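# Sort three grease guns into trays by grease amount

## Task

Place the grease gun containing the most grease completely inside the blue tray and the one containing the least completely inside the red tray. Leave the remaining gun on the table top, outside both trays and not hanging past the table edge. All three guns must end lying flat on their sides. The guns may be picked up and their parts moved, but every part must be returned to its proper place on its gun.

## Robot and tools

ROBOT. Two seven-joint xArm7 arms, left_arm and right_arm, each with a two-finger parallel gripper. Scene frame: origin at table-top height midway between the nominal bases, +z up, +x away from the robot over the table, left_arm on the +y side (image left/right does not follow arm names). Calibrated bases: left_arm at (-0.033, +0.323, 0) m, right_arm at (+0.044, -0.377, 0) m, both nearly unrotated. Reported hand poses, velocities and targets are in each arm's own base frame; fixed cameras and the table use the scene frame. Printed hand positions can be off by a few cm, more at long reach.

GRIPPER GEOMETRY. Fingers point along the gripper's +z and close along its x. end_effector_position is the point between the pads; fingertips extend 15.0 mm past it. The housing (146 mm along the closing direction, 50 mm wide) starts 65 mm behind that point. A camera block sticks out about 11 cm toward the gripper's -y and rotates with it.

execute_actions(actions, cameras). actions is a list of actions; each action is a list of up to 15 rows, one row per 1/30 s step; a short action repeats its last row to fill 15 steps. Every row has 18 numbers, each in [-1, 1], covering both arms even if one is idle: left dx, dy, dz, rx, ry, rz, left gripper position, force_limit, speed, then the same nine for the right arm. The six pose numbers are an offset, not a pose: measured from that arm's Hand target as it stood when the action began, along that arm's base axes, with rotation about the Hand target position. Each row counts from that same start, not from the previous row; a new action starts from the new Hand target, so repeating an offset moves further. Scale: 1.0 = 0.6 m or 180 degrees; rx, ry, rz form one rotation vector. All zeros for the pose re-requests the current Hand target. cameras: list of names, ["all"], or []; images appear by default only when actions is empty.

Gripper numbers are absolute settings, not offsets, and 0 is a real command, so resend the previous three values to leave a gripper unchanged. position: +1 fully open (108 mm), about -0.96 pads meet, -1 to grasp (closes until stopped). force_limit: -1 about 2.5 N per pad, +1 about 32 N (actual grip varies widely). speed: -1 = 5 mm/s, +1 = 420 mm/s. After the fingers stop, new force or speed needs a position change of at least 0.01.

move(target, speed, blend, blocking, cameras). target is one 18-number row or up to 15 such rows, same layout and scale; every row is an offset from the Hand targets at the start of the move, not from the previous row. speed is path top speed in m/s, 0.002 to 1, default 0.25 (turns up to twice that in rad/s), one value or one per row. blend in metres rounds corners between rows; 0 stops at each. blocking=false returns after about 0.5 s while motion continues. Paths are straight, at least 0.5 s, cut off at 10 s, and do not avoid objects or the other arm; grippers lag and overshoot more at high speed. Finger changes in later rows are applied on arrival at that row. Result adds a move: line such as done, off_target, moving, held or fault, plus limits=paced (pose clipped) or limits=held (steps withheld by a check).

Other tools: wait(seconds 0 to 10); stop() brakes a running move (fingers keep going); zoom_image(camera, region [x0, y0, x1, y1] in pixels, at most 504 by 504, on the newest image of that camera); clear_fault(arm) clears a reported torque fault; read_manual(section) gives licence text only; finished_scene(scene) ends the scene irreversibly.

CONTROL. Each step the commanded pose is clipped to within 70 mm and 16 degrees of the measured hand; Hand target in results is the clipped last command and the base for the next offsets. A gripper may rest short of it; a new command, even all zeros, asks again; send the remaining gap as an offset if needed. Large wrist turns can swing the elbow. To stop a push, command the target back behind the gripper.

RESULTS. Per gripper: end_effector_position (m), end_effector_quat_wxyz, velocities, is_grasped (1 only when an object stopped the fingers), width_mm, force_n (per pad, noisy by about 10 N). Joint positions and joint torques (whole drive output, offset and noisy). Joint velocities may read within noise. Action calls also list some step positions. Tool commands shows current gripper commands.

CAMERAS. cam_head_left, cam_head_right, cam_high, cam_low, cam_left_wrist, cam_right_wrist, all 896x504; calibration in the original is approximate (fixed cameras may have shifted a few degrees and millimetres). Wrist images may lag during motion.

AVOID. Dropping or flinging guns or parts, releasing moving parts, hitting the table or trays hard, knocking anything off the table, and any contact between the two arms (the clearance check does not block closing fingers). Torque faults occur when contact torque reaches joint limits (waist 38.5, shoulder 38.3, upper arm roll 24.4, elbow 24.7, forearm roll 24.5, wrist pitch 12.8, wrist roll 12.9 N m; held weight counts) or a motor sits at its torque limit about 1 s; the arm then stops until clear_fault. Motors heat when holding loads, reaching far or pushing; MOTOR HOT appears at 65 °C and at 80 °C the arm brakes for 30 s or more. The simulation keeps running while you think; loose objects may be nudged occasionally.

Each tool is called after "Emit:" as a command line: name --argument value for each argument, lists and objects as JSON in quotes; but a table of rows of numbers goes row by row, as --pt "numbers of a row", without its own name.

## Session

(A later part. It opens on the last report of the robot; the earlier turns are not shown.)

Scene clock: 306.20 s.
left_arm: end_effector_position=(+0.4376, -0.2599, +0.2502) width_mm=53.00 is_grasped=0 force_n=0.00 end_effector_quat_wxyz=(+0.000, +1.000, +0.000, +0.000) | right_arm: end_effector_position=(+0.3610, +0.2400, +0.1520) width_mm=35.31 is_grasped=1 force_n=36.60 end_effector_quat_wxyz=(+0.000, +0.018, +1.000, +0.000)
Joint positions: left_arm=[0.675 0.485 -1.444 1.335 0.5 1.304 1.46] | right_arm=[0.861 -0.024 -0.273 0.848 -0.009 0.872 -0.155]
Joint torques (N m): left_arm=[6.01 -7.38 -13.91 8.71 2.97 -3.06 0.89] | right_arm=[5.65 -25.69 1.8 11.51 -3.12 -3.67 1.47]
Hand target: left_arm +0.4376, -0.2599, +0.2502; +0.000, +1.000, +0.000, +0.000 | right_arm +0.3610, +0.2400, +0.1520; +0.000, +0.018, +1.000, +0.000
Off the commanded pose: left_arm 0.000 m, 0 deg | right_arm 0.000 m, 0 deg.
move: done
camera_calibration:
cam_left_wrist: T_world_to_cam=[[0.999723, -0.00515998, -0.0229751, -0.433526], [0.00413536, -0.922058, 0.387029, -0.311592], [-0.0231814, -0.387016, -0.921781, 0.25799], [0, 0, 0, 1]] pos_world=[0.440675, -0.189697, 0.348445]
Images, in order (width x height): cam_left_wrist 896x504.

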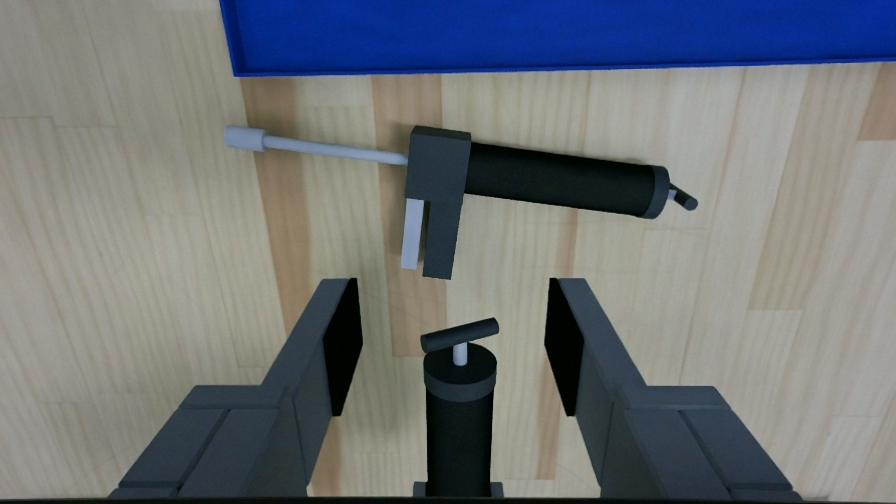

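Emit:
move --pt "0.0082 -0.0888 -0.07 0 0 0 0 0.2 0 0 0 0 0 0 0 -1 1 0" --pt "0.0082 -0.0888 -0.1587 0 0 0 0 0.2 0 0 0 0 0 0 0 -1 1 0" --pt "0.0082 -0.0888 -0.1587 0 0 0 -1 0.2 -0.3 0 0 0 0 0 0 -1 1 0" --speed '[0.3,0.12,0.1]' --blend '[0.01,0,0]' --cameras '["cam_left_wrist"]'

Emit:
move --target '[0,0.15,0,0,0,0,-1,0.2,-0.3, 0,0,0,0,0,0,-1,1,0]' --speed 0.05 --blocking false --cameras '[]'

Emit:
wait --seconds 0.2

Emit:
wait --seconds 0.2

Emit:
wait --seconds 0.2

Emit:
wait --seconds 0.2

Emit:
wait --seconds 0.2

Emit:
wait --seconds 0.2

Emit:
wait --seconds 1

Emit:
move --pt "0 -0.1583 0 0 0 0 -1 0.2 -0.3 0 0 0 0 0 0 -1 1 0" --pt "0 -0.1583 0 0 0 0 0 0.2 -0.3 0 0 0 0 0 0 -1 1 0" --pt "0 -0.1583 0.15 0 0 0 0 0.2 -0.3 0 0 0 0 0 0 -1 1 0" --speed '[0.08,0.1,0.2]' --cameras '["cam_left_wrist"]'

Scene clock: 329.57 s.
left_arm: end_effector_position=(+0.4425, -0.3132, +0.1549) width_mm=0.00 is_grasped=0 force_n=25.52 end_effector_quat_wxyz=(+0.000, +1.000, +0.000, +0.000) | right_arm: end_effector_position=(+0.3610, +0.2400, +0.1520) width_mm=35.31 is_grasped=1 force_n=36.59 end_effector_quat_wxyz=(+0.000, +0.018, +1.000, +0.000)
Joint positions: left_arm=[0.37 0.661 -1.204 1.325 0.678 1.153 1.293] | right_arm=[0.861 -0.025 -0.273 0.848 -0.009 0.872 -0.155]
Joint torques (N m): left_arm=[-3.25 -19.55 -14.64 10.7 -0.45 -2.87 -0.94] | right_arm=[6.21 -24.46 2.29 15.16 -0.46 -2.28 -0.54]
Hand target: left_arm +0.4425, -0.3132, +0.1550; +0.000, +1.000, +0.000, +0.000 | right_arm +0.3610, +0.2400, +0.1520; +0.000, +0.018, +1.000, +0.000
Off the commanded pose: left_arm 0.000 m, 0 deg | right_arm 0.000 m, 0 deg.
move: done
camera_calibration:
cam_left_wrist: T_world_to_cam=[[0.999722, -0.00506996, -0.023015, -0.440956], [0.00423472, -0.922043, 0.387063, -0.323831], [-0.0231832, -0.387053, -0.921766, 0.149658], [0, 0, 0, 1]] pos_world=[0.445674, -0.242896, 0.253145]
Images, in order (width x height): cam_left_wrist 896x504.

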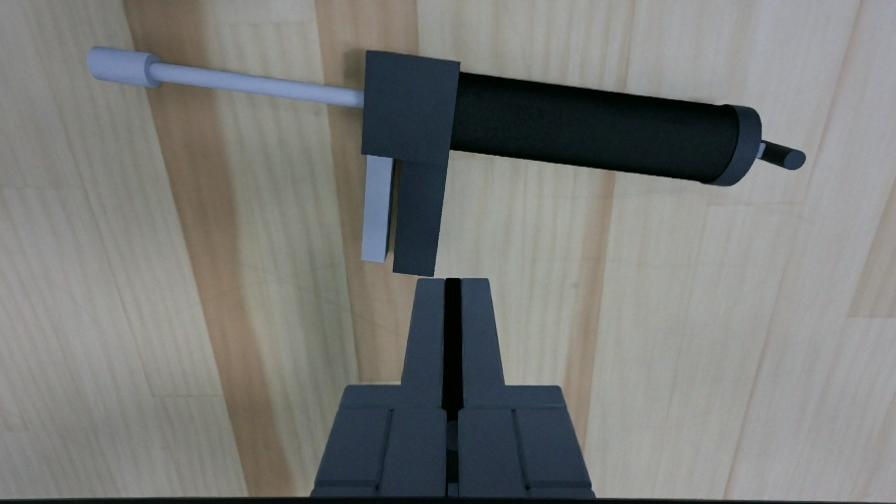

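Scene clock: 330.07 s.
left_arm: end_effector_position=(+0.4426, -0.2925, +0.1549) width_mm=0.00 is_grasped=0 force_n=25.45 end_effector_quat_wxyz=(+0.000, +1.000, +0.000, +0.000) end_effector_velocity=(+0.001, +0.052, +0.000) end_effector_angular_velocity=(+0.000, +0.000, +0.003) | right_arm: end_effector_position=(+0.3610, +0.2400, +0.1520) width_mm=35.31 is_grasped=1 force_n=36.58 end_effector_quat_wxyz=(+0.000, +0.018, +1.000, +0.000)
Joint positions: left_arm=[0.45 0.635 -1.235 1.273 0.666 1.134 1.323] | right_arm=[0.861 -0.025 -0.273 0.848 -0.009 0.872 -0.155]
Joint velocities: left_arm=[0.199 -0.064 -0.075 -0.124 -0.03 -0.047 0.079] | right_arm=[within noise]
Joint torques (N m): left_arm=[5.35 -34.08 -17.52 7.61 -2.53 -3.06 0.94] | right_arm=[4.81 -22.71 1.5 20.14 1.9 -2.09 -0.98]
Hand target: left_arm +0.4425, -0.2889, +0.1550; +0.000, +1.000, +0.000, +0.000 | right_arm +0.3610, +0.2400, +0.1520; +0.000, +0.018, +1.000, +0.000
Tool commands: left_gripper/position=-1.0 left_gripper/force_limit=+0.2 left_gripper/speed=-0.3 right_gripper/position=-1.0 right_gripper/force_limit=+1.0 right_gripper/speed=+0.0
Off the commanded pose: left_arm 0.069 m, 0 deg | right_arm 0.000 m, 0 deg.
move: running
No camera images: "cameras" was empty.

Scene clock: 330.27 s.
left_arm: end_effector_position=(+0.4425, -0.2825, +0.1549) width_mm=0.00 is_grasped=0 force_n=25.45 end_effector_quat_wxyz=(+0.000, +1.000, +0.000, +0.000) end_effector_velocity=(+0.000, +0.050, -0.001) end_effector_angular_velocity=(+0.000, +0.001, +0.001) | right_arm: end_effector_position=(+0.3610, +0.2400, +0.1520) width_mm=35.31 is_grasped=1 force_n=36.58 end_effector_quat_wxyz=(+0.000, +0.018, +1.000, +0.000)
Joint positions: left_arm=[0.489 0.622 -1.251 1.249 0.66 1.125 1.339] | right_arm=[0.861 -0.025 -0.273 0.848 -0.009 0.872 -0.155]
Joint velocities: left_arm=[0.195 -0.059 -0.076 -0.117 -0.029 -0.044 0.079] | right_arm=[within noise]
Joint torques (N m): left_arm=[6.93 -32.84 -16.68 7.53 -2.54 -3.26 0.91] | right_arm=[4.13 -21.87 1.26 20.57 3.02 -2.07 -1]
Hand target: left_arm +0.4425, -0.2790, +0.1550; +0.000, +1.000, +0.000, +0.000 | right_arm +0.3610, +0.2400, +0.1520; +0.000, +0.018, +1.000, +0.000
Tool commands: left_gripper/position=-1.0 left_gripper/force_limit=+0.2 left_gripper/speed=-0.3 right_gripper/position=-1.0 right_gripper/force_limit=+1.0 right_gripper/speed=+0.0
Off the commanded pose: left_arm 0.059 m, 0 deg | right_arm 0.000 m, 0 deg.
earlier move: running
wait: 0.20 s; no rest

Scene clock: 330.47 s.
left_arm: end_effector_position=(+0.4425, -0.2726, +0.1549) width_mm=0.00 is_grasped=0 force_n=25.45 end_effector_quat_wxyz=(+0.000, +1.000, +0.000, +0.000) end_effector_velocity=(+0.000, +0.050, +0.000) end_effector_angular_velocity=(-0.001, -0.001, +0.000) | right_arm: end_effector_position=(+0.3610, +0.2400, +0.1520) width_mm=35.31 is_grasped=1 force_n=36.58 end_effector_quat_wxyz=(+0.000, +0.018, +1.000, +0.000)
Joint positions: left_arm=[0.528 0.61 -1.266 1.226 0.654 1.117 1.356] | right_arm=[0.861 -0.025 -0.273 0.848 -0.009 0.872 -0.155]
Joint velocities: left_arm=[0.197 -0.058 -0.079 -0.113 -0.028 -0.043 0.082] | right_arm=[within noise]
Joint torques (N m): left_arm=[6.86 -31.28 -16.45 7.24 -2.46 -3.34 1.19] | right_arm=[3.88 -21.18 0.99 20.62 3.61 -2.02 -0.97]
Hand target: left_arm +0.4425, -0.2690, +0.1550; +0.000, +1.000, +0.000, +0.000 | right_arm +0.3610, +0.2400, +0.1520; +0.000, +0.018, +1.000, +0.000
Tool commands: left_gripper/position=-1.0 left_gripper/force_limit=+0.2 left_gripper/speed=-0.3 right_gripper/position=-1.0 right_gripper/force_limit=+1.0 right_gripper/speed=+0.0
Off the commanded pose: left_arm 0.049 m, 0 deg | right_arm 0.000 m, 0 deg.
earlier move: running
wait: 0.20 s; no rest

Scene clock: 330.67 s.
left_arm: end_effector_position=(+0.4425, -0.2627, +0.1549) width_mm=0.00 is_grasped=0 force_n=25.45 end_effector_quat_wxyz=(+0.000, +1.000, +0.000, +0.000) end_effector_velocity=(+0.000, +0.048, +0.000) end_effector_angular_velocity=(+0.000, +0.002, -0.001) | right_arm: end_effector_position=(+0.3610, +0.2400, +0.1520) width_mm=35.31 is_grasped=1 force_n=36.58 end_effector_quat_wxyz=(+0.000, +0.018, +1.000, +0.000)
Joint positions: left_arm=[0.567 0.599 -1.282 1.204 0.649 1.109 1.372] | right_arm=[0.861 -0.025 -0.273 0.848 -0.009 0.872 -0.155]
Joint velocities: left_arm=[0.194 -0.052 -0.08 -0.107 -0.027 -0.038 0.083] | right_arm=[within noise]
Joint torques (N m): left_arm=[7.4 -30.82 -16.34 7.76 -2.19 -3.4 1.19] | right_arm=[3.3 -20.32 0.56 20.57 3.45 -1.98 -1.06]
Hand target: left_arm +0.4425, -0.2591, +0.1550; +0.000, +1.000, +0.000, +0.000 | right_arm +0.3610, +0.2400, +0.1520; +0.000, +0.018, +1.000, +0.000
Tool commands: left_gripper/position=-1.0 left_gripper/force_limit=+0.2 left_gripper/speed=-0.3 right_gripper/position=-1.0 right_gripper/force_limit=+1.0 right_gripper/speed=+0.0
Off the commanded pose: left_arm 0.039 m, 0 deg | right_arm 0.000 m, 0 deg.
earlier move: running
wait: 0.20 s; no rest

Scene clock: 330.87 s.
left_arm: end_effector_position=(+0.4425, -0.2528, +0.1549) width_mm=0.00 is_grasped=0 force_n=25.45 end_effector_quat_wxyz=(+0.000, +1.000, +0.000, +0.000) end_effector_velocity=(+0.000, +0.048, +0.000) end_effector_angular_velocity=(-0.001, +0.000, +0.000) | right_arm: end_effector_position=(+0.3610, +0.2400, +0.1520) width_mm=35.31 is_grasped=1 force_n=36.58 end_effector_quat_wxyz=(+0.000, +0.018, +1.000, +0.000)
Joint positions: left_arm=[0.607 0.589 -1.299 1.183 0.643 1.101 1.389] | right_arm=[0.861 -0.025 -0.273 0.848 -0.009 0.872 -0.155]
Joint velocities: left_arm=[0.197 -0.05 -0.084 -0.102 -0.026 -0.037 0.085] | right_arm=[within noise]
Joint torques (N m): left_arm=[6.61 -30.03 -15.98 7.79 -2.52 -3.11 1.01] | right_arm=[2.89 -19.88 0.31 20.7 3.43 -1.95 -0.93]
Hand target: left_arm +0.4425, -0.2492, +0.1550; +0.000, +1.000, +0.000, +0.000 | right_arm +0.3610, +0.2400, +0.1520; +0.000, +0.018, +1.000, +0.000
Tool commands: left_gripper/position=-1.0 left_gripper/force_limit=+0.2 left_gripper/speed=-0.3 right_gripper/position=-1.0 right_gripper/force_limit=+1.0 right_gripper/speed=+0.0
Off the commanded pose: left_arm 0.030 m, 0 deg | right_arm 0.000 m, 0 deg.
earlier move: running
wait: 0.20 s; no rest

Scene clock: 331.07 s.
left_arm: end_effector_position=(+0.4425, -0.2429, +0.1549) width_mm=0.00 is_grasped=0 force_n=25.45 end_effector_quat_wxyz=(+0.000, +1.000, +0.000, +0.000) end_effector_velocity=(+0.000, +0.048, +0.000) end_effector_angular_velocity=(-0.002, +0.001, -0.002) | right_arm: end_effector_position=(+0.3610, +0.2400, +0.1520) width_mm=35.31 is_grasped=1 force_n=36.58 end_effector_quat_wxyz=(+0.000, +0.018, +1.000, +0.000)
Joint positions: left_arm=[0.647 0.579 -1.316 1.162 0.638 1.094 1.407] | right_arm=[0.861 -0.025 -0.273 0.848 -0.009 0.872 -0.155]
Joint velocities: left_arm=[0.2 -0.046 -0.085 -0.1 -0.024 -0.036 0.088] | right_arm=[within noise]
Joint torques (N m): left_arm=[7.11 -28.82 -15.48 7.75 -2.65 -3.04 1.05] | right_arm=[2.26 -19.23 0.12 20.58 3.35 -1.83 -1.15]
Hand target: left_arm +0.4425, -0.2393, +0.1550; +0.000, +1.000, +0.000, +0.000 | right_arm +0.3610, +0.2400, +0.1520; +0.000, +0.018, +1.000, +0.000
Tool commands: left_gripper/position=-1.0 left_gripper/force_limit=+0.2 left_gripper/speed=-0.3 right_gripper/position=-1.0 right_gripper/force_limit=+1.0 right_gripper/speed=+0.0
Off the commanded pose: left_arm 0.020 m, 0 deg | right_arm 0.000 m, 0 deg.
earlier move: running
wait: 0.20 s; no rest

Scene clock: 331.27 s.
left_arm: end_effector_position=(+0.4425, -0.2329, +0.1549) width_mm=0.00 is_grasped=0 force_n=25.45 end_effector_quat_wxyz=(+0.000, +1.000, +0.000, +0.000) end_effector_velocity=(+0.000, +0.049, +0.000) end_effector_angular_velocity=(-0.001, +0.002, +0.000) | right_arm: end_effector_position=(+0.3610, +0.2400, +0.1520) width_mm=35.31 is_grasped=1 force_n=36.58 end_effector_quat_wxyz=(+0.000, +0.018, +1.000, +0.000)
Joint positions: left_arm=[0.688 0.569 -1.333 1.142 0.633 1.087 1.425] | right_arm=[0.861 -0.025 -0.273 0.848 -0.009 0.872 -0.155]
Joint velocities: left_arm=[0.202 -0.042 -0.087 -0.095 -0.023 -0.032 0.089] | right_arm=[within noise]
Joint torques (N m): left_arm=[6.98 -27.98 -15.67 8 -2.14 -3.13 1.22] | right_arm=[1.64 -18.31 -0.22 20.46 3.3 -1.98 -0.89]
Hand target: left_arm +0.4425, -0.2293, +0.1550; +0.000, +1.000, +0.000, +0.000 | right_arm +0.3610, +0.2400, +0.1520; +0.000, +0.018, +1.000, +0.000
Tool commands: left_gripper/position=-1.0 left_gripper/force_limit=+0.2 left_gripper/speed=-0.3 right_gripper/position=-1.0 right_gripper/force_limit=+1.0 right_gripper/speed=+0.0
Off the commanded pose: left_arm 0.010 m, 0 deg | right_arm 0.000 m, 0 deg.
earlier move: running
wait: 0.20 s; no rest

Scene clock: 331.67 s.
left_arm: end_effector_position=(+0.4425, -0.2233, +0.1550) width_mm=0.00 is_grasped=0 force_n=25.45 end_effector_quat_wxyz=(+0.000, +1.000, +0.000, +0.000) | right_arm: end_effector_position=(+0.3610, +0.2400, +0.1520) width_mm=35.31 is_grasped=1 force_n=36.58 end_effector_quat_wxyz=(+0.000, +0.018, +1.000, +0.000)
Joint positions: left_arm=[0.728 0.561 -1.351 1.124 0.629 1.081 1.442] | right_arm=[0.861 -0.025 -0.273 0.848 -0.009 0.872 -0.155]
Joint torques (N m): left_arm=[6.19 -26.81 -15.12 8.08 -2.1 -3.02 0.91] | right_arm=[1.29 -17.14 -0.74 20.62 3.51 -1.76 -1.09]
Hand target: left_arm +0.4425, -0.2232, +0.1550; +0.000, +1.000, +0.000, +0.000 | right_arm +0.3610, +0.2400, +0.1520; +0.000, +0.018, +1.000, +0.000
Tool commands: left_gripper/position=-1.0 left_gripper/force_limit=+0.2 left_gripper/speed=-0.3 right_gripper/position=-1.0 right_gripper/force_limit=+1.0 right_gripper/speed=+0.0
Off the commanded pose: left_arm 0.000 m, 0 deg | right_arm 0.000 m, 0 deg.
earlier move: done
wait: 0.40 of 1 s (the move ended)

Scene clock: 334.70 s.
left_arm: end_effector_position=(+0.4425, -0.3181, +0.2450) width_mm=53.00 is_grasped=0 force_n=0.00 end_effector_quat_wxyz=(+0.000, +1.000, +0.000, +0.000) | right_arm: end_effector_position=(+0.3610, +0.2400, +0.1520) width_mm=35.30 is_grasped=1 force_n=36.93 end_effector_quat_wxyz=(+0.000, +0.018, +1.000, +0.000)
Joint positions: left_arm=[0.38 0.58 -1.294 1.488 0.57 1.35 1.354] | right_arm=[0.861 -0.024 -0.273 0.848 -0.009 0.872 -0.155]
Joint torques (N m): left_arm=[-5.47 -33.47 -15.47 15.19 -1.84 0.42 0.85] | right_arm=[-2.9 -13.44 -1.25 11.5 1.04 -0.43 0.87]
Hand target: left_arm +0.4425, -0.3182, +0.2450; +0.000, +1.000, +0.000, +0.000 | right_arm +0.3610, +0.2400, +0.1520; +0.000, +0.018, +1.000, +0.000
Off the commanded pose: left_arm 0.000 m, 0 deg | right_arm 0.000 m, 0 deg.
move: done
camera_calibration:
cam_left_wrist: T_world_to_cam=[[0.999725, -0.00503255, -0.0229221, -0.438932], [0.0042354, -0.922008, 0.387149, -0.363337], [-0.0230827, -0.387139, -0.921732, 0.230697], [0, 0, 0, 1]] pos_world=[0.445675, -0.247897, 0.343245]
Images, in order (width x height): cam_left_wrist 896x504.

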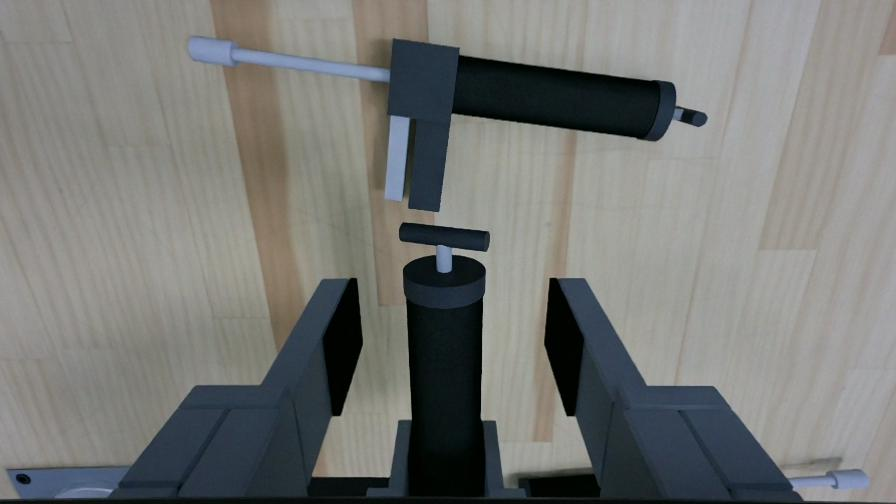

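Emit:
move --pt "-0.0025 -0.0055 -0.1583 0 0 0 0 0.2 0 0 0 0 0 0 0 -1 1 0" --pt "-0.0025 -0.0055 -0.1583 0 0 0 -1 0.2 -0.3 0 0 0 0 0 0 -1 1 0" --speed '[0.15,0.1]' --cameras '[]'

Emit:
move --target '[0,0.15,0,0,0,0,-1,0.2,-0.3, 0,0,0,0,0,0,-1,1,0]' --speed 0.05 --blocking false --cameras '[]'

Emit:
wait --seconds 0.2

Emit:
wait --seconds 0.2

Emit:
wait --seconds 0.2

Emit:
wait --seconds 0.2

Emit:
wait --seconds 0.2

Emit:
wait --seconds 0.2

Emit:
wait --seconds 1 --cameras '["cam_left_wrist"]'

Emit:
move --pt "0 -0.1583 0 0 0 0 -1 0.2 -0.3 0 0 0 0 0 0 -1 1 0" --pt "0 -0.1583 0 0 0 0 0 0.2 -0.3 0 0 0 0 0 0 -1 1 0" --pt "0 -0.1583 0.15 0 0 0 0 0.2 -0.3 0 0 0 0 0 0 -1 1 0" --speed '[0.08,0.1,0.2]' --cameras '["cam_left_wrist"]'

Scene clock: 360.93 s.
left_arm: end_effector_position=(+0.4410, -0.3215, +0.1499) width_mm=36.34 is_grasped=1 force_n=39.19 end_effector_quat_wxyz=(+0.000, +1.000, +0.000, +0.000) | right_arm: end_effector_position=(+0.3610, +0.2399, +0.1520) width_mm=35.30 is_grasped=1 force_n=36.46 end_effector_quat_wxyz=(+0.000, +0.018, +1.000, +0.000)
Joint positions: left_arm=[0.338 0.675 -1.188 1.336 0.688 1.15 1.276] | right_arm=[0.861 -0.024 -0.273 0.848 -0.009 0.872 -0.155]
Joint torques (N m): left_arm=[-2.58 -20.25 -11.34 12.15 1.31 -2.16 -0.54] | right_arm=[4.18 -16.21 1.71 13.2 -2.24 -1.07 -1.12]
Hand target: left_arm +0.4410, -0.3215, +0.1500; +0.000, +1.000, +0.000, +0.000 | right_arm +0.3610, +0.2400, +0.1520; +0.000, +0.018, +1.000, +0.000
Off the commanded pose: left_arm 0.000 m, 0 deg | right_arm 0.000 m, 0 deg.
move: done
No camera images: "cameras" was empty.

Scene clock: 361.43 s.
left_arm: end_effector_position=(+0.4410, -0.3009, +0.1499) width_mm=0.00 is_grasped=0 force_n=30.67 end_effector_quat_wxyz=(+0.000, +1.000, +0.000, +0.000) end_effector_velocity=(+0.000, +0.049, +0.000) end_effector_angular_velocity=(-0.001, +0.000, -0.001) | right_arm: end_effector_position=(+0.3610, +0.2400, +0.1520) width_mm=35.30 is_grasped=1 force_n=36.73 end_effector_quat_wxyz=(+0.000, +0.018, +1.000, +0.000)
Joint positions: left_arm=[0.416 0.648 -1.217 1.282 0.677 1.13 1.305] | right_arm=[0.861 -0.024 -0.273 0.848 -0.009 0.872 -0.155]
Joint velocities: left_arm=[0.189 -0.064 -0.072 -0.124 -0.029 -0.047 0.074] | right_arm=[within noise]
Joint torques (N m): left_arm=[6.57 -34.27 -16.9 7.58 -2.14 -3 0.99] | right_arm=[4.68 -16.46 1.67 14.89 -2.21 -1.73 -1.13]
Hand target: left_arm +0.4410, -0.2972, +0.1500; +0.000, +1.000, +0.000, +0.000 | right_arm +0.3610, +0.2400, +0.1520; +0.000, +0.018, +1.000, +0.000
Tool commands: left_gripper/position=-1.0 left_gripper/force_limit=+0.2 left_gripper/speed=-0.3 right_gripper/position=-1.0 right_gripper/force_limit=+1.0 right_gripper/speed=+0.0
Off the commanded pose: left_arm 0.069 m, 0 deg | right_arm 0.000 m, 0 deg.
move: running
No camera images: "cameras" was empty.

Scene clock: 361.63 s.
left_arm: end_effector_position=(+0.4410, -0.2910, +0.1500) width_mm=0.00 is_grasped=0 force_n=30.67 end_effector_quat_wxyz=(+0.000, +1.000, +0.000, +0.000) end_effector_velocity=(+0.000, +0.050, +0.000) end_effector_angular_velocity=(-0.001, +0.000, +0.000) | right_arm: end_effector_position=(+0.3610, +0.2400, +0.1520) width_mm=35.30 is_grasped=1 force_n=36.72 end_effector_quat_wxyz=(+0.000, +0.018, +1.000, +0.000)
Joint positions: left_arm=[0.454 0.635 -1.232 1.258 0.671 1.121 1.32] | right_arm=[0.861 -0.024 -0.273 0.848 -0.009 0.872 -0.155]
Joint velocities: left_arm=[0.193 -0.062 -0.075 -0.121 -0.029 -0.046 0.078] | right_arm=[within noise]
Joint torques (N m): left_arm=[6.67 -32.36 -16.66 7.38 -2.45 -3.14 1.26] | right_arm=[4.88 -16.75 1.62 15.73 -1.94 -1.96 -1.18]
Hand target: left_arm +0.4410, -0.2873, +0.1500; +0.000, +1.000, +0.000, +0.000 | right_arm +0.3610, +0.2400, +0.1520; +0.000, +0.018, +1.000, +0.000
Tool commands: left_gripper/position=-1.0 left_gripper/force_limit=+0.2 left_gripper/speed=-0.3 right_gripper/position=-1.0 right_gripper/force_limit=+1.0 right_gripper/speed=+0.0
Off the commanded pose: left_arm 0.059 m, 0 deg | right_arm 0.000 m, 0 deg.
earlier move: running
wait: 0.20 s; no rest

Scene clock: 361.83 s.
left_arm: end_effector_position=(+0.4410, -0.2810, +0.1500) width_mm=0.00 is_grasped=0 force_n=30.67 end_effector_quat_wxyz=(+0.000, +1.000, +0.000, +0.000) end_effector_velocity=(+0.000, +0.049, +0.000) end_effector_angular_velocity=(-0.001, -0.001, +0.001) | right_arm: end_effector_position=(+0.3610, +0.2400, +0.1520) width_mm=35.30 is_grasped=1 force_n=36.73 end_effector_quat_wxyz=(+0.000, +0.018, +1.000, +0.000)
Joint positions: left_arm=[0.493 0.623 -1.247 1.234 0.665 1.112 1.336] | right_arm=[0.861 -0.024 -0.273 0.848 -0.009 0.872 -0.155]
Joint velocities: left_arm=[0.194 -0.06 -0.076 -0.116 -0.029 -0.044 0.08] | right_arm=[within noise]
Joint torques (N m): left_arm=[6.29 -32.66 -16.18 7.38 -2.56 -2.92 1.15] | right_arm=[4.82 -16.62 1.53 16.49 -2.17 -2.32 -1.07]
Hand target: left_arm +0.4410, -0.2773, +0.1500; +0.000, +1.000, +0.000, +0.000 | right_arm +0.3610, +0.2400, +0.1520; +0.000, +0.018, +1.000, +0.000
Tool commands: left_gripper/position=-1.0 left_gripper/force_limit=+0.2 left_gripper/speed=-0.3 right_gripper/position=-1.0 right_gripper/force_limit=+1.0 right_gripper/speed=+0.0
Off the commanded pose: left_arm 0.050 m, 0 deg | right_arm 0.000 m, 0 deg.
earlier move: running
wait: 0.20 s; no rest

Scene clock: 362.03 s.
left_arm: end_effector_position=(+0.4410, -0.2711, +0.1500) width_mm=0.00 is_grasped=0 force_n=30.67 end_effector_quat_wxyz=(+0.000, +1.000, +0.000, +0.000) end_effector_velocity=(+0.000, +0.050, +0.000) end_effector_angular_velocity=(+0.000, +0.000, +0.000) | right_arm: end_effector_position=(+0.3610, +0.2400, +0.1520) width_mm=35.30 is_grasped=1 force_n=36.73 end_effector_quat_wxyz=(+0.000, +0.018, +1.000, +0.000)
Joint positions: left_arm=[0.532 0.611 -1.263 1.211 0.659 1.103 1.352] | right_arm=[0.861 -0.024 -0.273 0.848 -0.009 0.872 -0.155]
Joint velocities: left_arm=[0.198 -0.059 -0.08 -0.114 -0.029 -0.043 0.084] | right_arm=[within noise]
Joint torques (N m): left_arm=[7.2 -31.57 -16.02 7.71 -2.67 -3.06 0.78] | right_arm=[5.21 -16.95 1.55 17.4 -1.93 -2.62 -1.17]
Hand target: left_arm +0.4410, -0.2674, +0.1500; +0.000, +1.000, +0.000, +0.000 | right_arm +0.3610, +0.2400, +0.1520; +0.000, +0.018, +1.000, +0.000
Tool commands: left_gripper/position=-1.0 left_gripper/force_limit=+0.2 left_gripper/speed=-0.3 right_gripper/position=-1.0 right_gripper/force_limit=+1.0 right_gripper/speed=+0.0
Off the commanded pose: left_arm 0.040 m, 0 deg | right_arm 0.000 m, 0 deg.
earlier move: running
wait: 0.20 s; no rest

Scene clock: 362.23 s.
left_arm: end_effector_position=(+0.4410, -0.2612, +0.1500) width_mm=0.00 is_grasped=0 force_n=30.67 end_effector_quat_wxyz=(+0.000, +1.000, +0.000, +0.000) end_effector_velocity=(+0.000, +0.050, +0.000) end_effector_angular_velocity=(+0.001, -0.001, +0.000) | right_arm: end_effector_position=(+0.3610, +0.2400, +0.1520) width_mm=35.30 is_grasped=1 force_n=36.73 end_effector_quat_wxyz=(+0.000, +0.018, +1.000, +0.000)
Joint positions: left_arm=[0.571 0.6 -1.279 1.189 0.654 1.095 1.369] | right_arm=[0.861 -0.024 -0.273 0.848 -0.009 0.872 -0.155]
Joint velocities: left_arm=[0.197 -0.056 -0.08 -0.108 -0.027 -0.04 0.085] | right_arm=[within noise]
Joint torques (N m): left_arm=[6.83 -30.79 -15.82 7.59 -2.61 -3.16 1.16] | right_arm=[4.86 -16.95 1.65 17.89 -2 -2.71 -1.19]
Hand target: left_arm +0.4410, -0.2575, +0.1500; +0.000, +1.000, +0.000, +0.000 | right_arm +0.3610, +0.2400, +0.1520; +0.000, +0.018, +1.000, +0.000
Tool commands: left_gripper/position=-1.0 left_gripper/force_limit=+0.2 left_gripper/speed=-0.3 right_gripper/position=-1.0 right_gripper/force_limit=+1.0 right_gripper/speed=+0.0
Off the commanded pose: left_arm 0.030 m, 0 deg | right_arm 0.000 m, 0 deg.
earlier move: running
wait: 0.20 s; no rest

Scene clock: 362.43 s.
left_arm: end_effector_position=(+0.4410, -0.2512, +0.1500) width_mm=0.00 is_grasped=0 force_n=30.67 end_effector_quat_wxyz=(+0.000, +1.000, +0.000, +0.000) end_effector_velocity=(+0.000, +0.051, +0.000) end_effector_angular_velocity=(+0.001, +0.000, +0.001) | right_arm: end_effector_position=(+0.3610, +0.2400, +0.1520) width_mm=35.30 is_grasped=1 force_n=36.73 end_effector_quat_wxyz=(+0.000, +0.018, +1.000, +0.000)
Joint positions: left_arm=[0.611 0.589 -1.295 1.168 0.649 1.088 1.386] | right_arm=[0.861 -0.024 -0.273 0.848 -0.009 0.872 -0.155]
Joint velocities: left_arm=[0.203 -0.052 -0.084 -0.105 -0.025 -0.037 0.088] | right_arm=[within noise]
Joint torques (N m): left_arm=[6.48 -29.97 -15.69 7.68 -2.51 -3.36 1.01] | right_arm=[4.85 -17.04 1.56 18.75 -1.81 -3.07 -1.2]
Hand target: left_arm +0.4410, -0.2475, +0.1500; +0.000, +1.000, +0.000, +0.000 | right_arm +0.3610, +0.2400, +0.1520; +0.000, +0.018, +1.000, +0.000
Tool commands: left_gripper/position=-1.0 left_gripper/force_limit=+0.2 left_gripper/speed=-0.3 right_gripper/position=-1.0 right_gripper/force_limit=+1.0 right_gripper/speed=+0.0
Off the commanded pose: left_arm 0.020 m, 0 deg | right_arm 0.000 m, 0 deg.
earlier move: running
wait: 0.20 s; no rest

Scene clock: 362.63 s.
left_arm: end_effector_position=(+0.4410, -0.2413, +0.1500) width_mm=0.00 is_grasped=0 force_n=30.67 end_effector_quat_wxyz=(+0.000, +1.000, +0.000, +0.000) end_effector_velocity=(+0.000, +0.050, +0.000) end_effector_angular_velocity=(-0.002, +0.001, +0.000) | right_arm: end_effector_position=(+0.3610, +0.2400, +0.1520) width_mm=35.30 is_grasped=1 force_n=36.73 end_effector_quat_wxyz=(+0.000, +0.018, +1.000, +0.000)
Joint positions: left_arm=[0.651 0.58 -1.312 1.148 0.644 1.08 1.404] | right_arm=[0.861 -0.024 -0.273 0.848 -0.009 0.872 -0.155]
Joint velocities: left_arm=[0.203 -0.047 -0.086 -0.101 -0.024 -0.036 0.089] | right_arm=[within noise]
Joint torques (N m): left_arm=[6.59 -29.47 -15.49 7.23 -2.61 -2.67 1.03] | right_arm=[4.93 -17.13 1.5 19.62 -1.83 -3.27 -1.28]
Hand target: left_arm +0.4410, -0.2376, +0.1500; +0.000, +1.000, +0.000, +0.000 | right_arm +0.3610, +0.2400, +0.1520; +0.000, +0.018, +1.000, +0.000
Tool commands: left_gripper/position=-1.0 left_gripper/force_limit=+0.2 left_gripper/speed=-0.3 right_gripper/position=-1.0 right_gripper/force_limit=+1.0 right_gripper/speed=+0.0
Off the commanded pose: left_arm 0.010 m, 0 deg | right_arm 0.000 m, 0 deg.
earlier move: running
wait: 0.20 s; no rest

Scene clock: 363.03 s.
left_arm: end_effector_position=(+0.4410, -0.2316, +0.1500) width_mm=0.00 is_grasped=0 force_n=30.67 end_effector_quat_wxyz=(+0.000, +1.000, +0.000, +0.000) | right_arm: end_effector_position=(+0.3610, +0.2400, +0.1520) width_mm=35.30 is_grasped=1 force_n=36.73 end_effector_quat_wxyz=(+0.000, +0.018, +1.000, +0.000)
Joint positions: left_arm=[0.691 0.57 -1.329 1.128 0.639 1.073 1.422] | right_arm=[0.861 -0.024 -0.273 0.848 -0.009 0.872 -0.155]
Joint torques (N m): left_arm=[6.23 -27.47 -15.57 7.71 -2.1 -3.1 0.99] | right_arm=[4.94 -17.23 1.59 20.36 -1.79 -3.52 -1.22]
Hand target: left_arm +0.4410, -0.2315, +0.1500; +0.000, +1.000, +0.000, +0.000 | right_arm +0.3610, +0.2400, +0.1520; +0.000, +0.018, +1.000, +0.000
Tool commands: left_gripper/position=-1.0 left_gripper/force_limit=+0.2 left_gripper/speed=-0.3 right_gripper/position=-1.0 right_gripper/force_limit=+1.0 right_gripper/speed=+0.0
Off the commanded pose: left_arm 0.000 m, 0 deg | right_arm 0.000 m, 0 deg.
earlier move: done
wait: 0.40 of 1 s (the move ended)
camera_calibration:
cam_left_wrist: T_world_to_cam=[[0.999725, -0.00521721, -0.0228433, -0.439224], [0.00403673, -0.921972, 0.387236, -0.246634], [-0.0230811, -0.387222, -0.921697, 0.176601], [0, 0, 0, 1]] pos_world=[0.444175, -0.161298, 0.248245]
Images, in order (width x height): cam_left_wrist 896x504.

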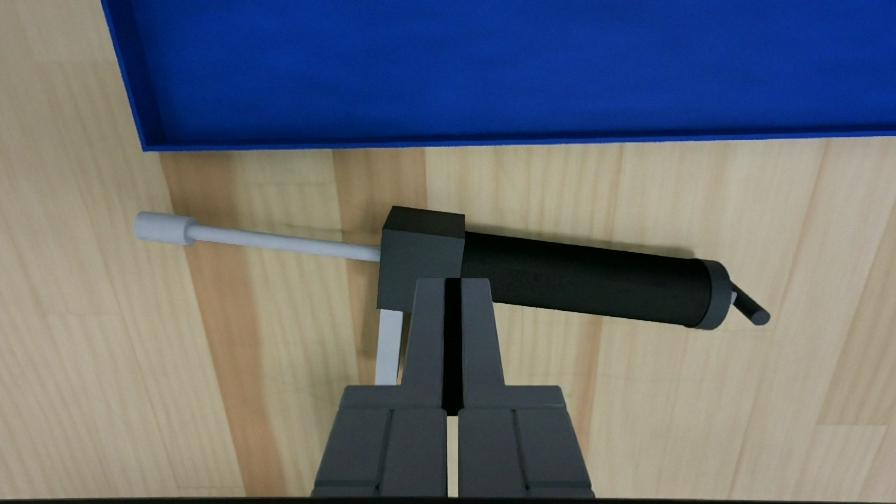

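Scene clock: 364.70 s.
left_arm: end_effector_position=(+0.4529, -0.2994, +0.1352) width_mm=0.00 is_grasped=0 force_n=30.78 end_effector_quat_wxyz=(-0.017, +1.000, +0.022, -0.006) | right_arm: end_effector_position=(+0.3612, +0.2403, +0.1522) width_mm=35.30 is_grasped=1 force_n=36.03 end_effector_quat_wxyz=(+0.000, +0.018, +1.000, +0.000)
Joint positions: left_arm=[0.333 0.678 -1.133 1.341 0.69 1.155 1.272] | right_arm=[0.861 -0.024 -0.273 0.848 -0.009 0.871 -0.156]
Joint torques (N m): left_arm=[-4.16 -26.32 -9.37 10.38 -1.02 -2.46 -0.17] | right_arm=[-2.64 -18.09 -1.39 13.1 3.37 -0.62 -0.55]
Hand target: left_arm +0.4529, -0.2994, +0.1352; -0.017, +1.000, +0.022, -0.006 (not the last commanded pose) | right_arm +0.3610, +0.2400, +0.1520; +0.000, +0.018, +1.000, +0.000
Tool commands: left_gripper/position=-1.0 left_gripper/force_limit=+0.2 left_gripper/speed=-0.3 right_gripper/position=-1.0 right_gripper/force_limit=+1.0 right_gripper/speed=+0.0
Off the commanded pose: left_arm 0.109 m, 3 deg | right_arm 0.000 m, 0 deg.
TORQUE FAULT: the external load on joint 3 (upper arm roll) of the left arm reached its load limit, and that arm stopped. The contact can be on any part of that arm beyond that joint, not only on its tool. A torque fault puts only its own arm into a fault stop. That arm's remaining commands of this call were not run. The hold on joint 3 (upper arm roll) of that arm was moved back by the arm itself, up to 3 degrees, as the stop began. That arm is still stopped at the end of this call. While its stop runs, that arm, its gripper or tool too, takes no new command.
CLEAR FAULT: the left arm stays stopped (state 4) until you call clear_fault(arm="left_arm").
End effector pose when the fault began: left_arm: position (+0.4416, -0.3219, +0.1496), quat_wxyz (-0.001, +1.000, +0.001, +0.000)
Joint positions when the fault began: left_arm=[0.333 0.678 -1.185 1.341 0.69 1.153 1.272]
move: fault (left_arm); path passed 1 of 3 targets; target 2's new numbers were not sent
camera_calibration:
cam_left_wrist: T_world_to_cam=[[0.998629, 0.0397397, -0.0340684, -0.436252], [0.0492557, -0.933684, 0.354694, -0.323154], [-0.0177137, -0.355886, -0.934361, 0.145678], [0, 0, 0, 1]] pos_world=[0.454151, -0.232542, 0.235874]
Images, in order (width x height): cam_left_wrist 896x504.

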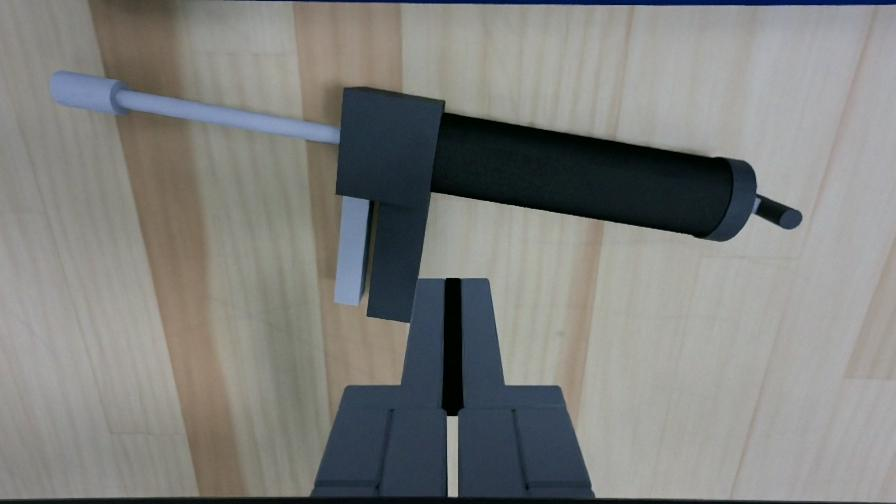

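Emit:
clear_fault --arm "left_arm" --cameras '["cam_low", "cam_head_left", "cam_high"]'

Emit:
zoom_image --camera "cam_low" --region '[380, 160, 560, 300]'

Emit:
zoom_image --camera "cam_head_left" --region '[360, 100, 560, 240]'

Scene clock: 376.80 s.
left_arm: end_effector_position=(+0.4529, -0.2994, +0.1352) width_mm=0.00 is_grasped=0 force_n=30.78 end_effector_quat_wxyz=(-0.017, +1.000, +0.022, -0.006) | right_arm: end_effector_position=(+0.3610, +0.2400, +0.1520) width_mm=35.30 is_grasped=1 force_n=36.03 end_effector_quat_wxyz=(+0.000, +0.018, +1.000, +0.000)
Joint positions: left_arm=[0.333 0.678 -1.133 1.341 0.69 1.155 1.272] | right_arm=[0.861 -0.024 -0.273 0.848 -0.009 0.872 -0.155]
Joint torques (N m): left_arm=[-4.32 -26.43 -9.68 10.19 -1.17 -2.51 0.07] | right_arm=[-2.62 -24.91 -1.7 11.48 3.48 -0.46 0.92]
Hand target: left_arm +0.4529, -0.2994, +0.1352; -0.017, +1.000, +0.022, -0.006 (not the last commanded pose) | right_arm +0.3610, +0.2400, +0.1520; +0.000, +0.018, +1.000, +0.000
Tool commands: left_gripper/position=-1.0 left_gripper/force_limit=+0.2 left_gripper/speed=-0.3 right_gripper/position=-1.0 right_gripper/force_limit=+1.0 right_gripper/speed=+0.0
Off the commanded pose: left_arm 0.109 m, 3 deg | right_arm 0.000 m, 0 deg.
TORQUE FAULT, CONTINUED: the left arm's stop, for the torque fault of joint 3 (upper arm roll) that an earlier result reported, is over. The call counts as one of the actions that you can send in this scene. The hold on joint 3 (upper arm roll) of that arm was moved back by the arm itself, up to 3 degrees, as the stop began. That arm's target is now where it stood when the stop ended, not its last command. That arm's gripper keeps its grip as last carried out, and that arm accepts commands again: back off and push less far.
CLEAR FAULT: your call cleared the left arm's torque fault. If a joint's load stays at its limit, that arm stops again at once.
Images, in order (width x height): cam_head_left 896x504, cam_high 896x504, cam_low 896x504.

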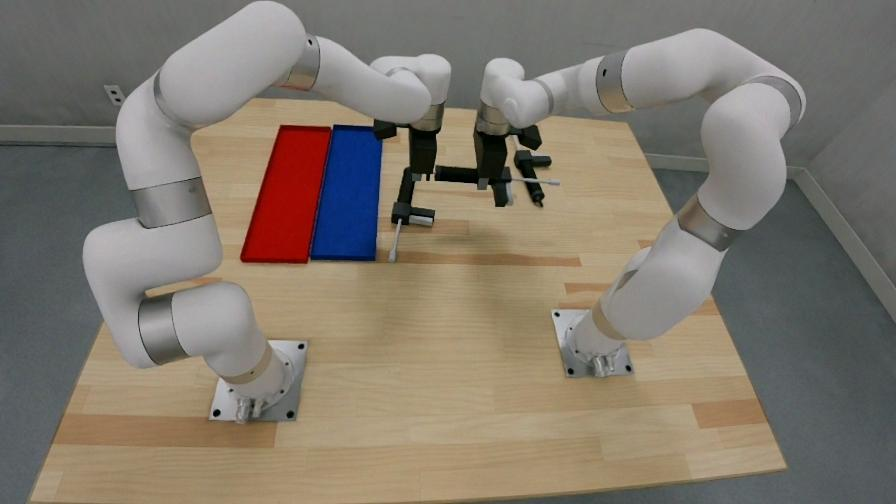

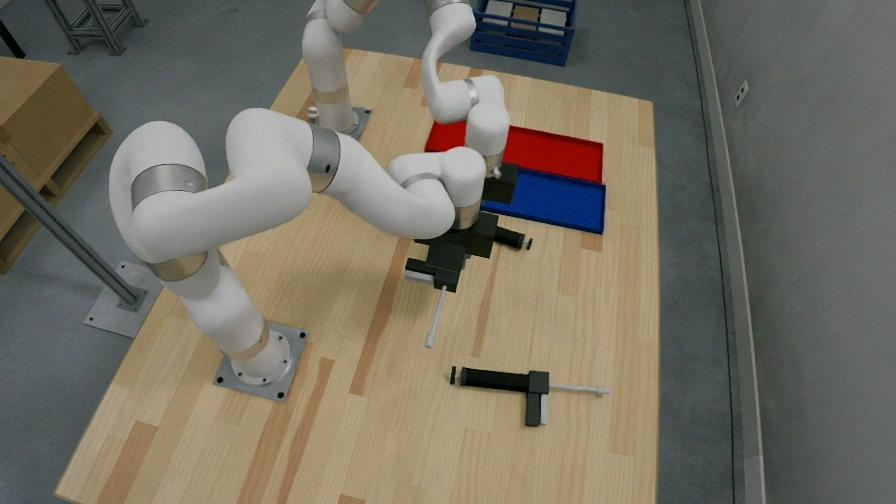

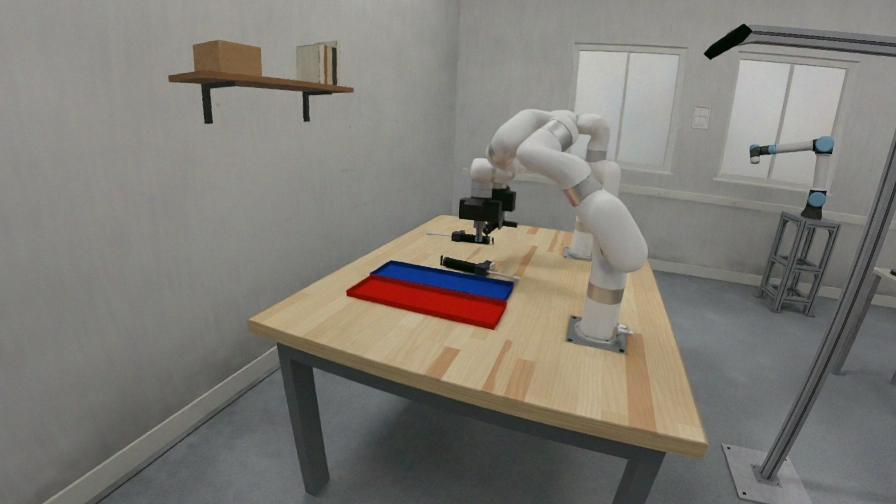

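Scaled by 2.800 from the camera's 896x504 image, which has a finer 1280x720 frame.

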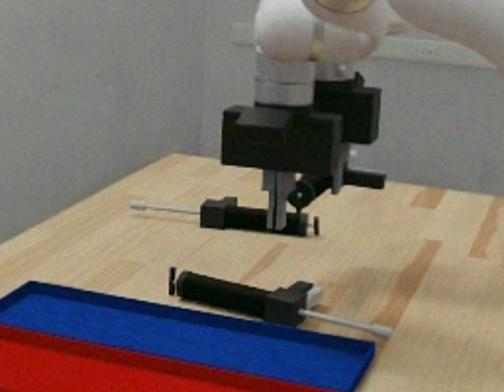

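Scaled by 2.520 from the camera's 896x504 image, which has a finer 1280x720 frame.

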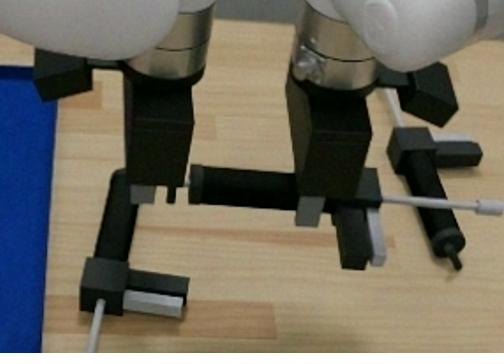

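Emit:
move --pt "0 0.1 0.0 0 0 0 -1 0.2 -0.3 0 0 0 0 0 0 -1 1 0" --pt "0 0.1 0.2 0 0 0 -1 0.2 -0.3 0 0 0 0 0 0 -1 1 0" --speed 0.15 --blend '[0.02,0]' --cameras '["cam_left_wrist","cam_right_wrist","cam_head_left"]'

Scene clock: 424.47 s.
left_arm: end_effector_position=(+0.4529, -0.2394, +0.2552) width_mm=0.00 is_grasped=0 force_n=30.80 end_effector_quat_wxyz=(-0.017, +1.000, +0.022, -0.006) | right_arm: end_effector_position=(+0.3610, +0.2400, +0.1520) width_mm=35.30 is_grasped=1 force_n=36.03 end_effector_quat_wxyz=(+0.000, +0.018, +1.000, +0.000)
Joint positions: left_arm=[0.636 0.465 -1.365 1.392 0.484 1.353 1.479] | right_arm=[0.861 -0.024 -0.273 0.848 -0.009 0.872 -0.155]
Joint torques (N m): left_arm=[6.05 -28.04 -13.14 15.66 -2.02 0.57 0.87] | right_arm=[-3.28 -25.76 -1.7 11.77 3.34 -0.49 0.9]
Hand target: left_arm +0.4529, -0.2394, +0.2552; -0.017, +1.000, +0.022, -0.006 | right_arm +0.3610, +0.2400, +0.1520; +0.000, +0.018, +1.000, +0.000
Off the commanded pose: left_arm 0.000 m, 0 deg | right_arm 0.000 m, 0 deg.
move: done
camera_calibration:
cam_left_wrist: T_world_to_cam=[[0.998629, 0.0397397, -0.0340684, -0.434548], [0.0492557, -0.933684, 0.354694, -0.309696], [-0.0177137, -0.355886, -0.934361, 0.279154], [0, 0, 0, 1]] pos_world=[0.454151, -0.172542, 0.355874]
cam_right_wrist: T_world_to_cam=[[-0.999582, 0.0281103, 0.0067237, 0.345323], [0.0286124, 0.929458, 0.367817, -0.261566], [0.00409006, 0.367856, -0.929874, 0.168414], [0, 0, 0, 1]] pos_world=[0.351974, 0.171455, 0.25049]
Images, in order (width x height): cam_head_left 896x504, cam_left_wrist 896x504, cam_right_wrist 896x504.

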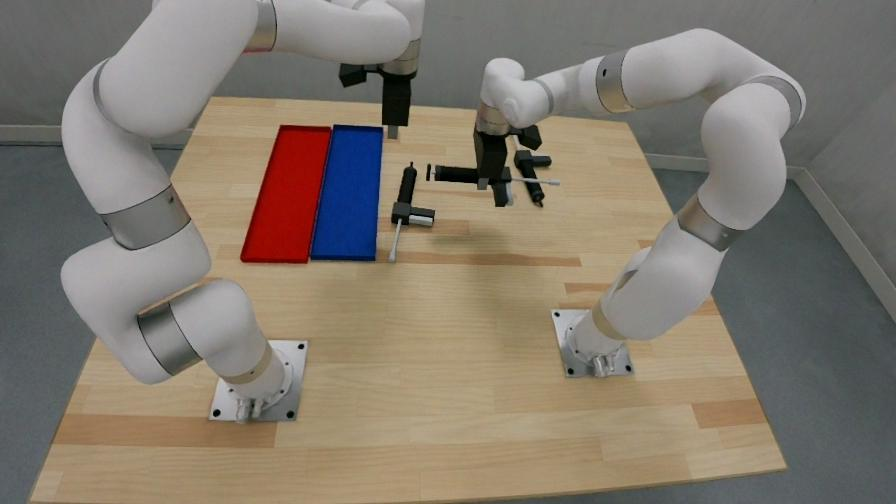

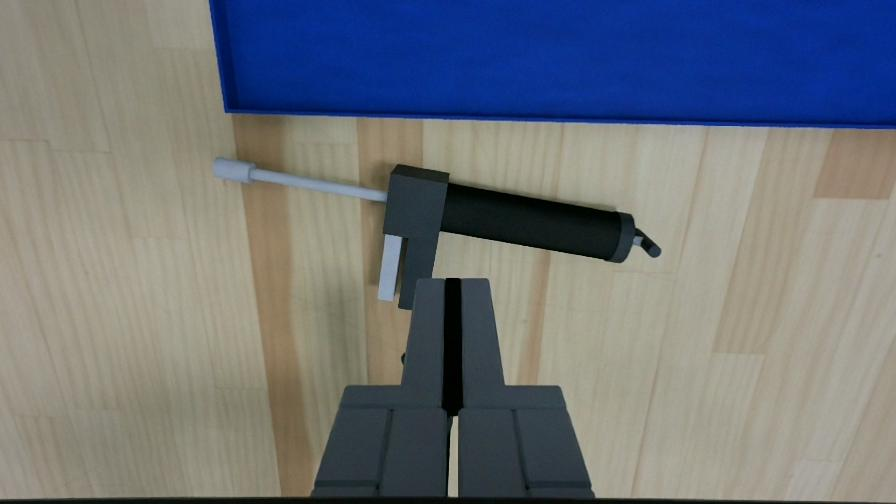

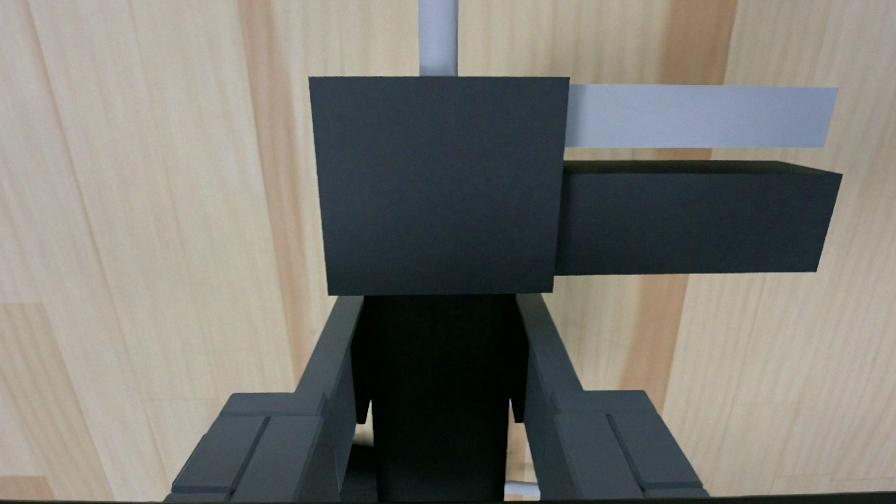

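Emit:
move --target '[0,-0.085,0.0,-0.0108,-0.0038,-0.014,0,0.2,-0.3,0,0,0,0,0,0,-1,1,0]' --speed 0.2 --cameras '["cam_left_wrist"]'

Scene clock: 442.30 s.
left_arm: end_effector_position=(+0.4529, -0.2904, +0.2553) width_mm=53.00 is_grasped=0 force_n=0.00 end_effector_quat_wxyz=(+0.000, +1.000, +0.000, +0.000) | right_arm: end_effector_position=(+0.3610, +0.2400, +0.1520) width_mm=35.30 is_grasped=1 force_n=36.03 end_effector_quat_wxyz=(+0.000, +0.018, +1.000, +0.000)
Joint positions: left_arm=[0.459 0.534 -1.302 1.475 0.528 1.353 1.429] | right_arm=[0.861 -0.024 -0.273 0.848 -0.009 0.872 -0.155]
Joint torques (N m): left_arm=[-4.97 -12.12 -7.66 15.41 2.29 0.39 -1.19] | right_arm=[-2.87 -25.27 -1.64 11.93 3.18 -0.4 0.69]
Hand target: left_arm +0.4529, -0.2904, +0.2552; +0.000, +1.000, +0.000, +0.000 | right_arm +0.3610, +0.2400, +0.1520; +0.000, +0.018, +1.000, +0.000
Off the commanded pose: left_arm 0.000 m, 0 deg | right_arm 0.000 m, 0 deg.
move: done
camera_calibration:
cam_left_wrist: T_world_to_cam=[[0.999732, -0.00508685, -0.0225707, -0.449095], [0.00403703, -0.922215, 0.386656, -0.341609], [-0.0227819, -0.386644, -0.921948, 0.251205], [0, 0, 0, 1]] pos_world=[0.456076, -0.220195, 0.353547]
Images, in order (width x height): cam_left_wrist 896x504.

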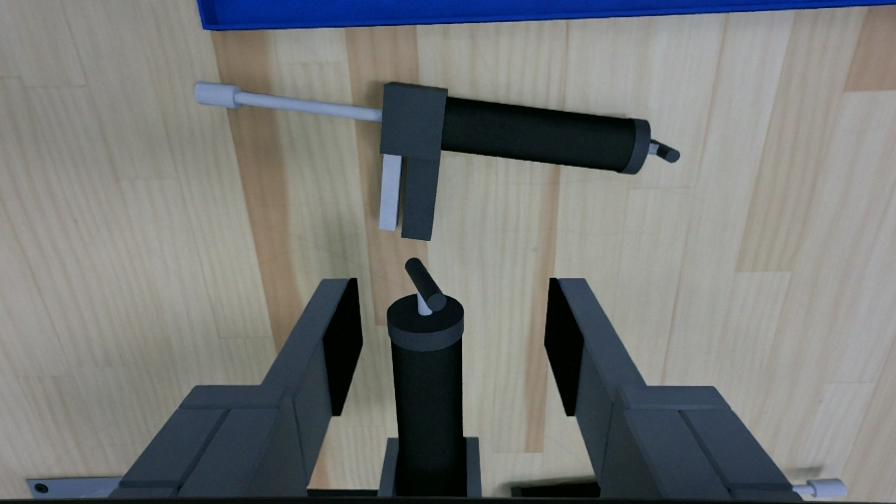

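Emit:
move --pt "-0.0195 -0.0627 -0.08 0 0 0 0 0.2 -0.3 0 0 0 0 0 0 -1 1 0" --pt "-0.0195 -0.0627 -0.1755 0 0 0 0 0.2 -0.3 0 0 0 0 0 0 -1 1 0" --pt "-0.0195 -0.0627 -0.1755 0 0 0 -1 0.2 -0.3 0 0 0 0 0 0 -1 1 0" --speed '[0.2,0.1,0.1]' --blend '[0.02,0,0]' --cameras '["cam_left_wrist"]'

Scene clock: 476.60 s.
left_arm: end_effector_position=(+0.4411, -0.3282, +0.1499) width_mm=8.16 is_grasped=1 force_n=30.48 end_effector_quat_wxyz=(+0.000, +1.000, +0.000, +0.000) | right_arm: end_effector_position=(+0.3610, +0.2399, +0.1520) width_mm=35.30 is_grasped=1 force_n=36.05 end_effector_quat_wxyz=(+0.000, +0.018, +1.000, +0.000)
Joint positions: left_arm=[0.302 0.67 -1.16 1.353 0.675 1.147 1.278] | right_arm=[0.861 -0.025 -0.273 0.848 -0.009 0.872 -0.155]
Joint torques (N m): left_arm=[1.9 -20.4 -9.54 11.64 -0.93 -1.63 -0.85] | right_arm=[-0.62 -24.36 -0.05 13.76 2.46 -1.46 -0.47]
Hand target: left_arm +0.4412, -0.3280, +0.1499; +0.000, +1.000, +0.000, +0.000 | right_arm +0.3610, +0.2400, +0.1520; +0.000, +0.018, +1.000, +0.000
Off the commanded pose: left_arm 0.000 m, 0 deg | right_arm 0.000 m, 0 deg.
move: done
camera_calibration:
cam_left_wrist: T_world_to_cam=[[0.999729, -0.00544115, -0.0226372, -0.439943], [0.00373602, -0.922215, 0.38666, -0.335536], [-0.0229803, -0.386639, -0.921945, 0.139236], [0, 0, 0, 1]] pos_world=[0.444277, -0.257996, 0.248147]
Images, in order (width x height): cam_left_wrist 896x504.

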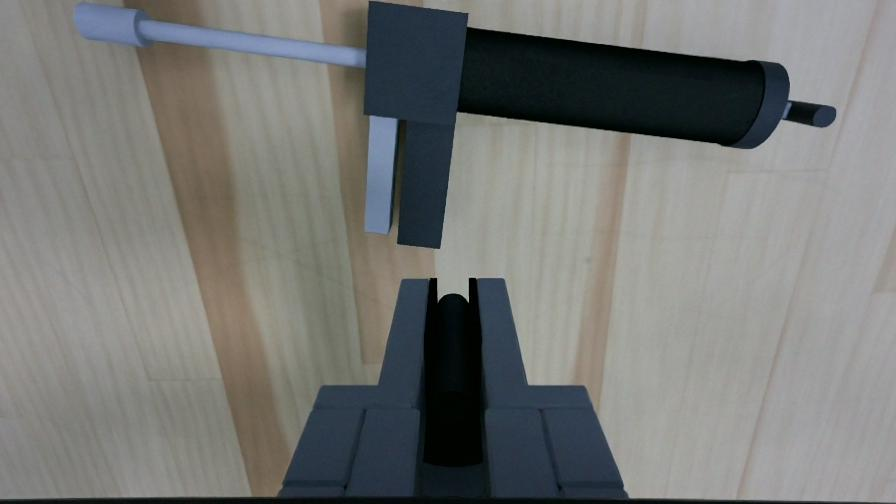

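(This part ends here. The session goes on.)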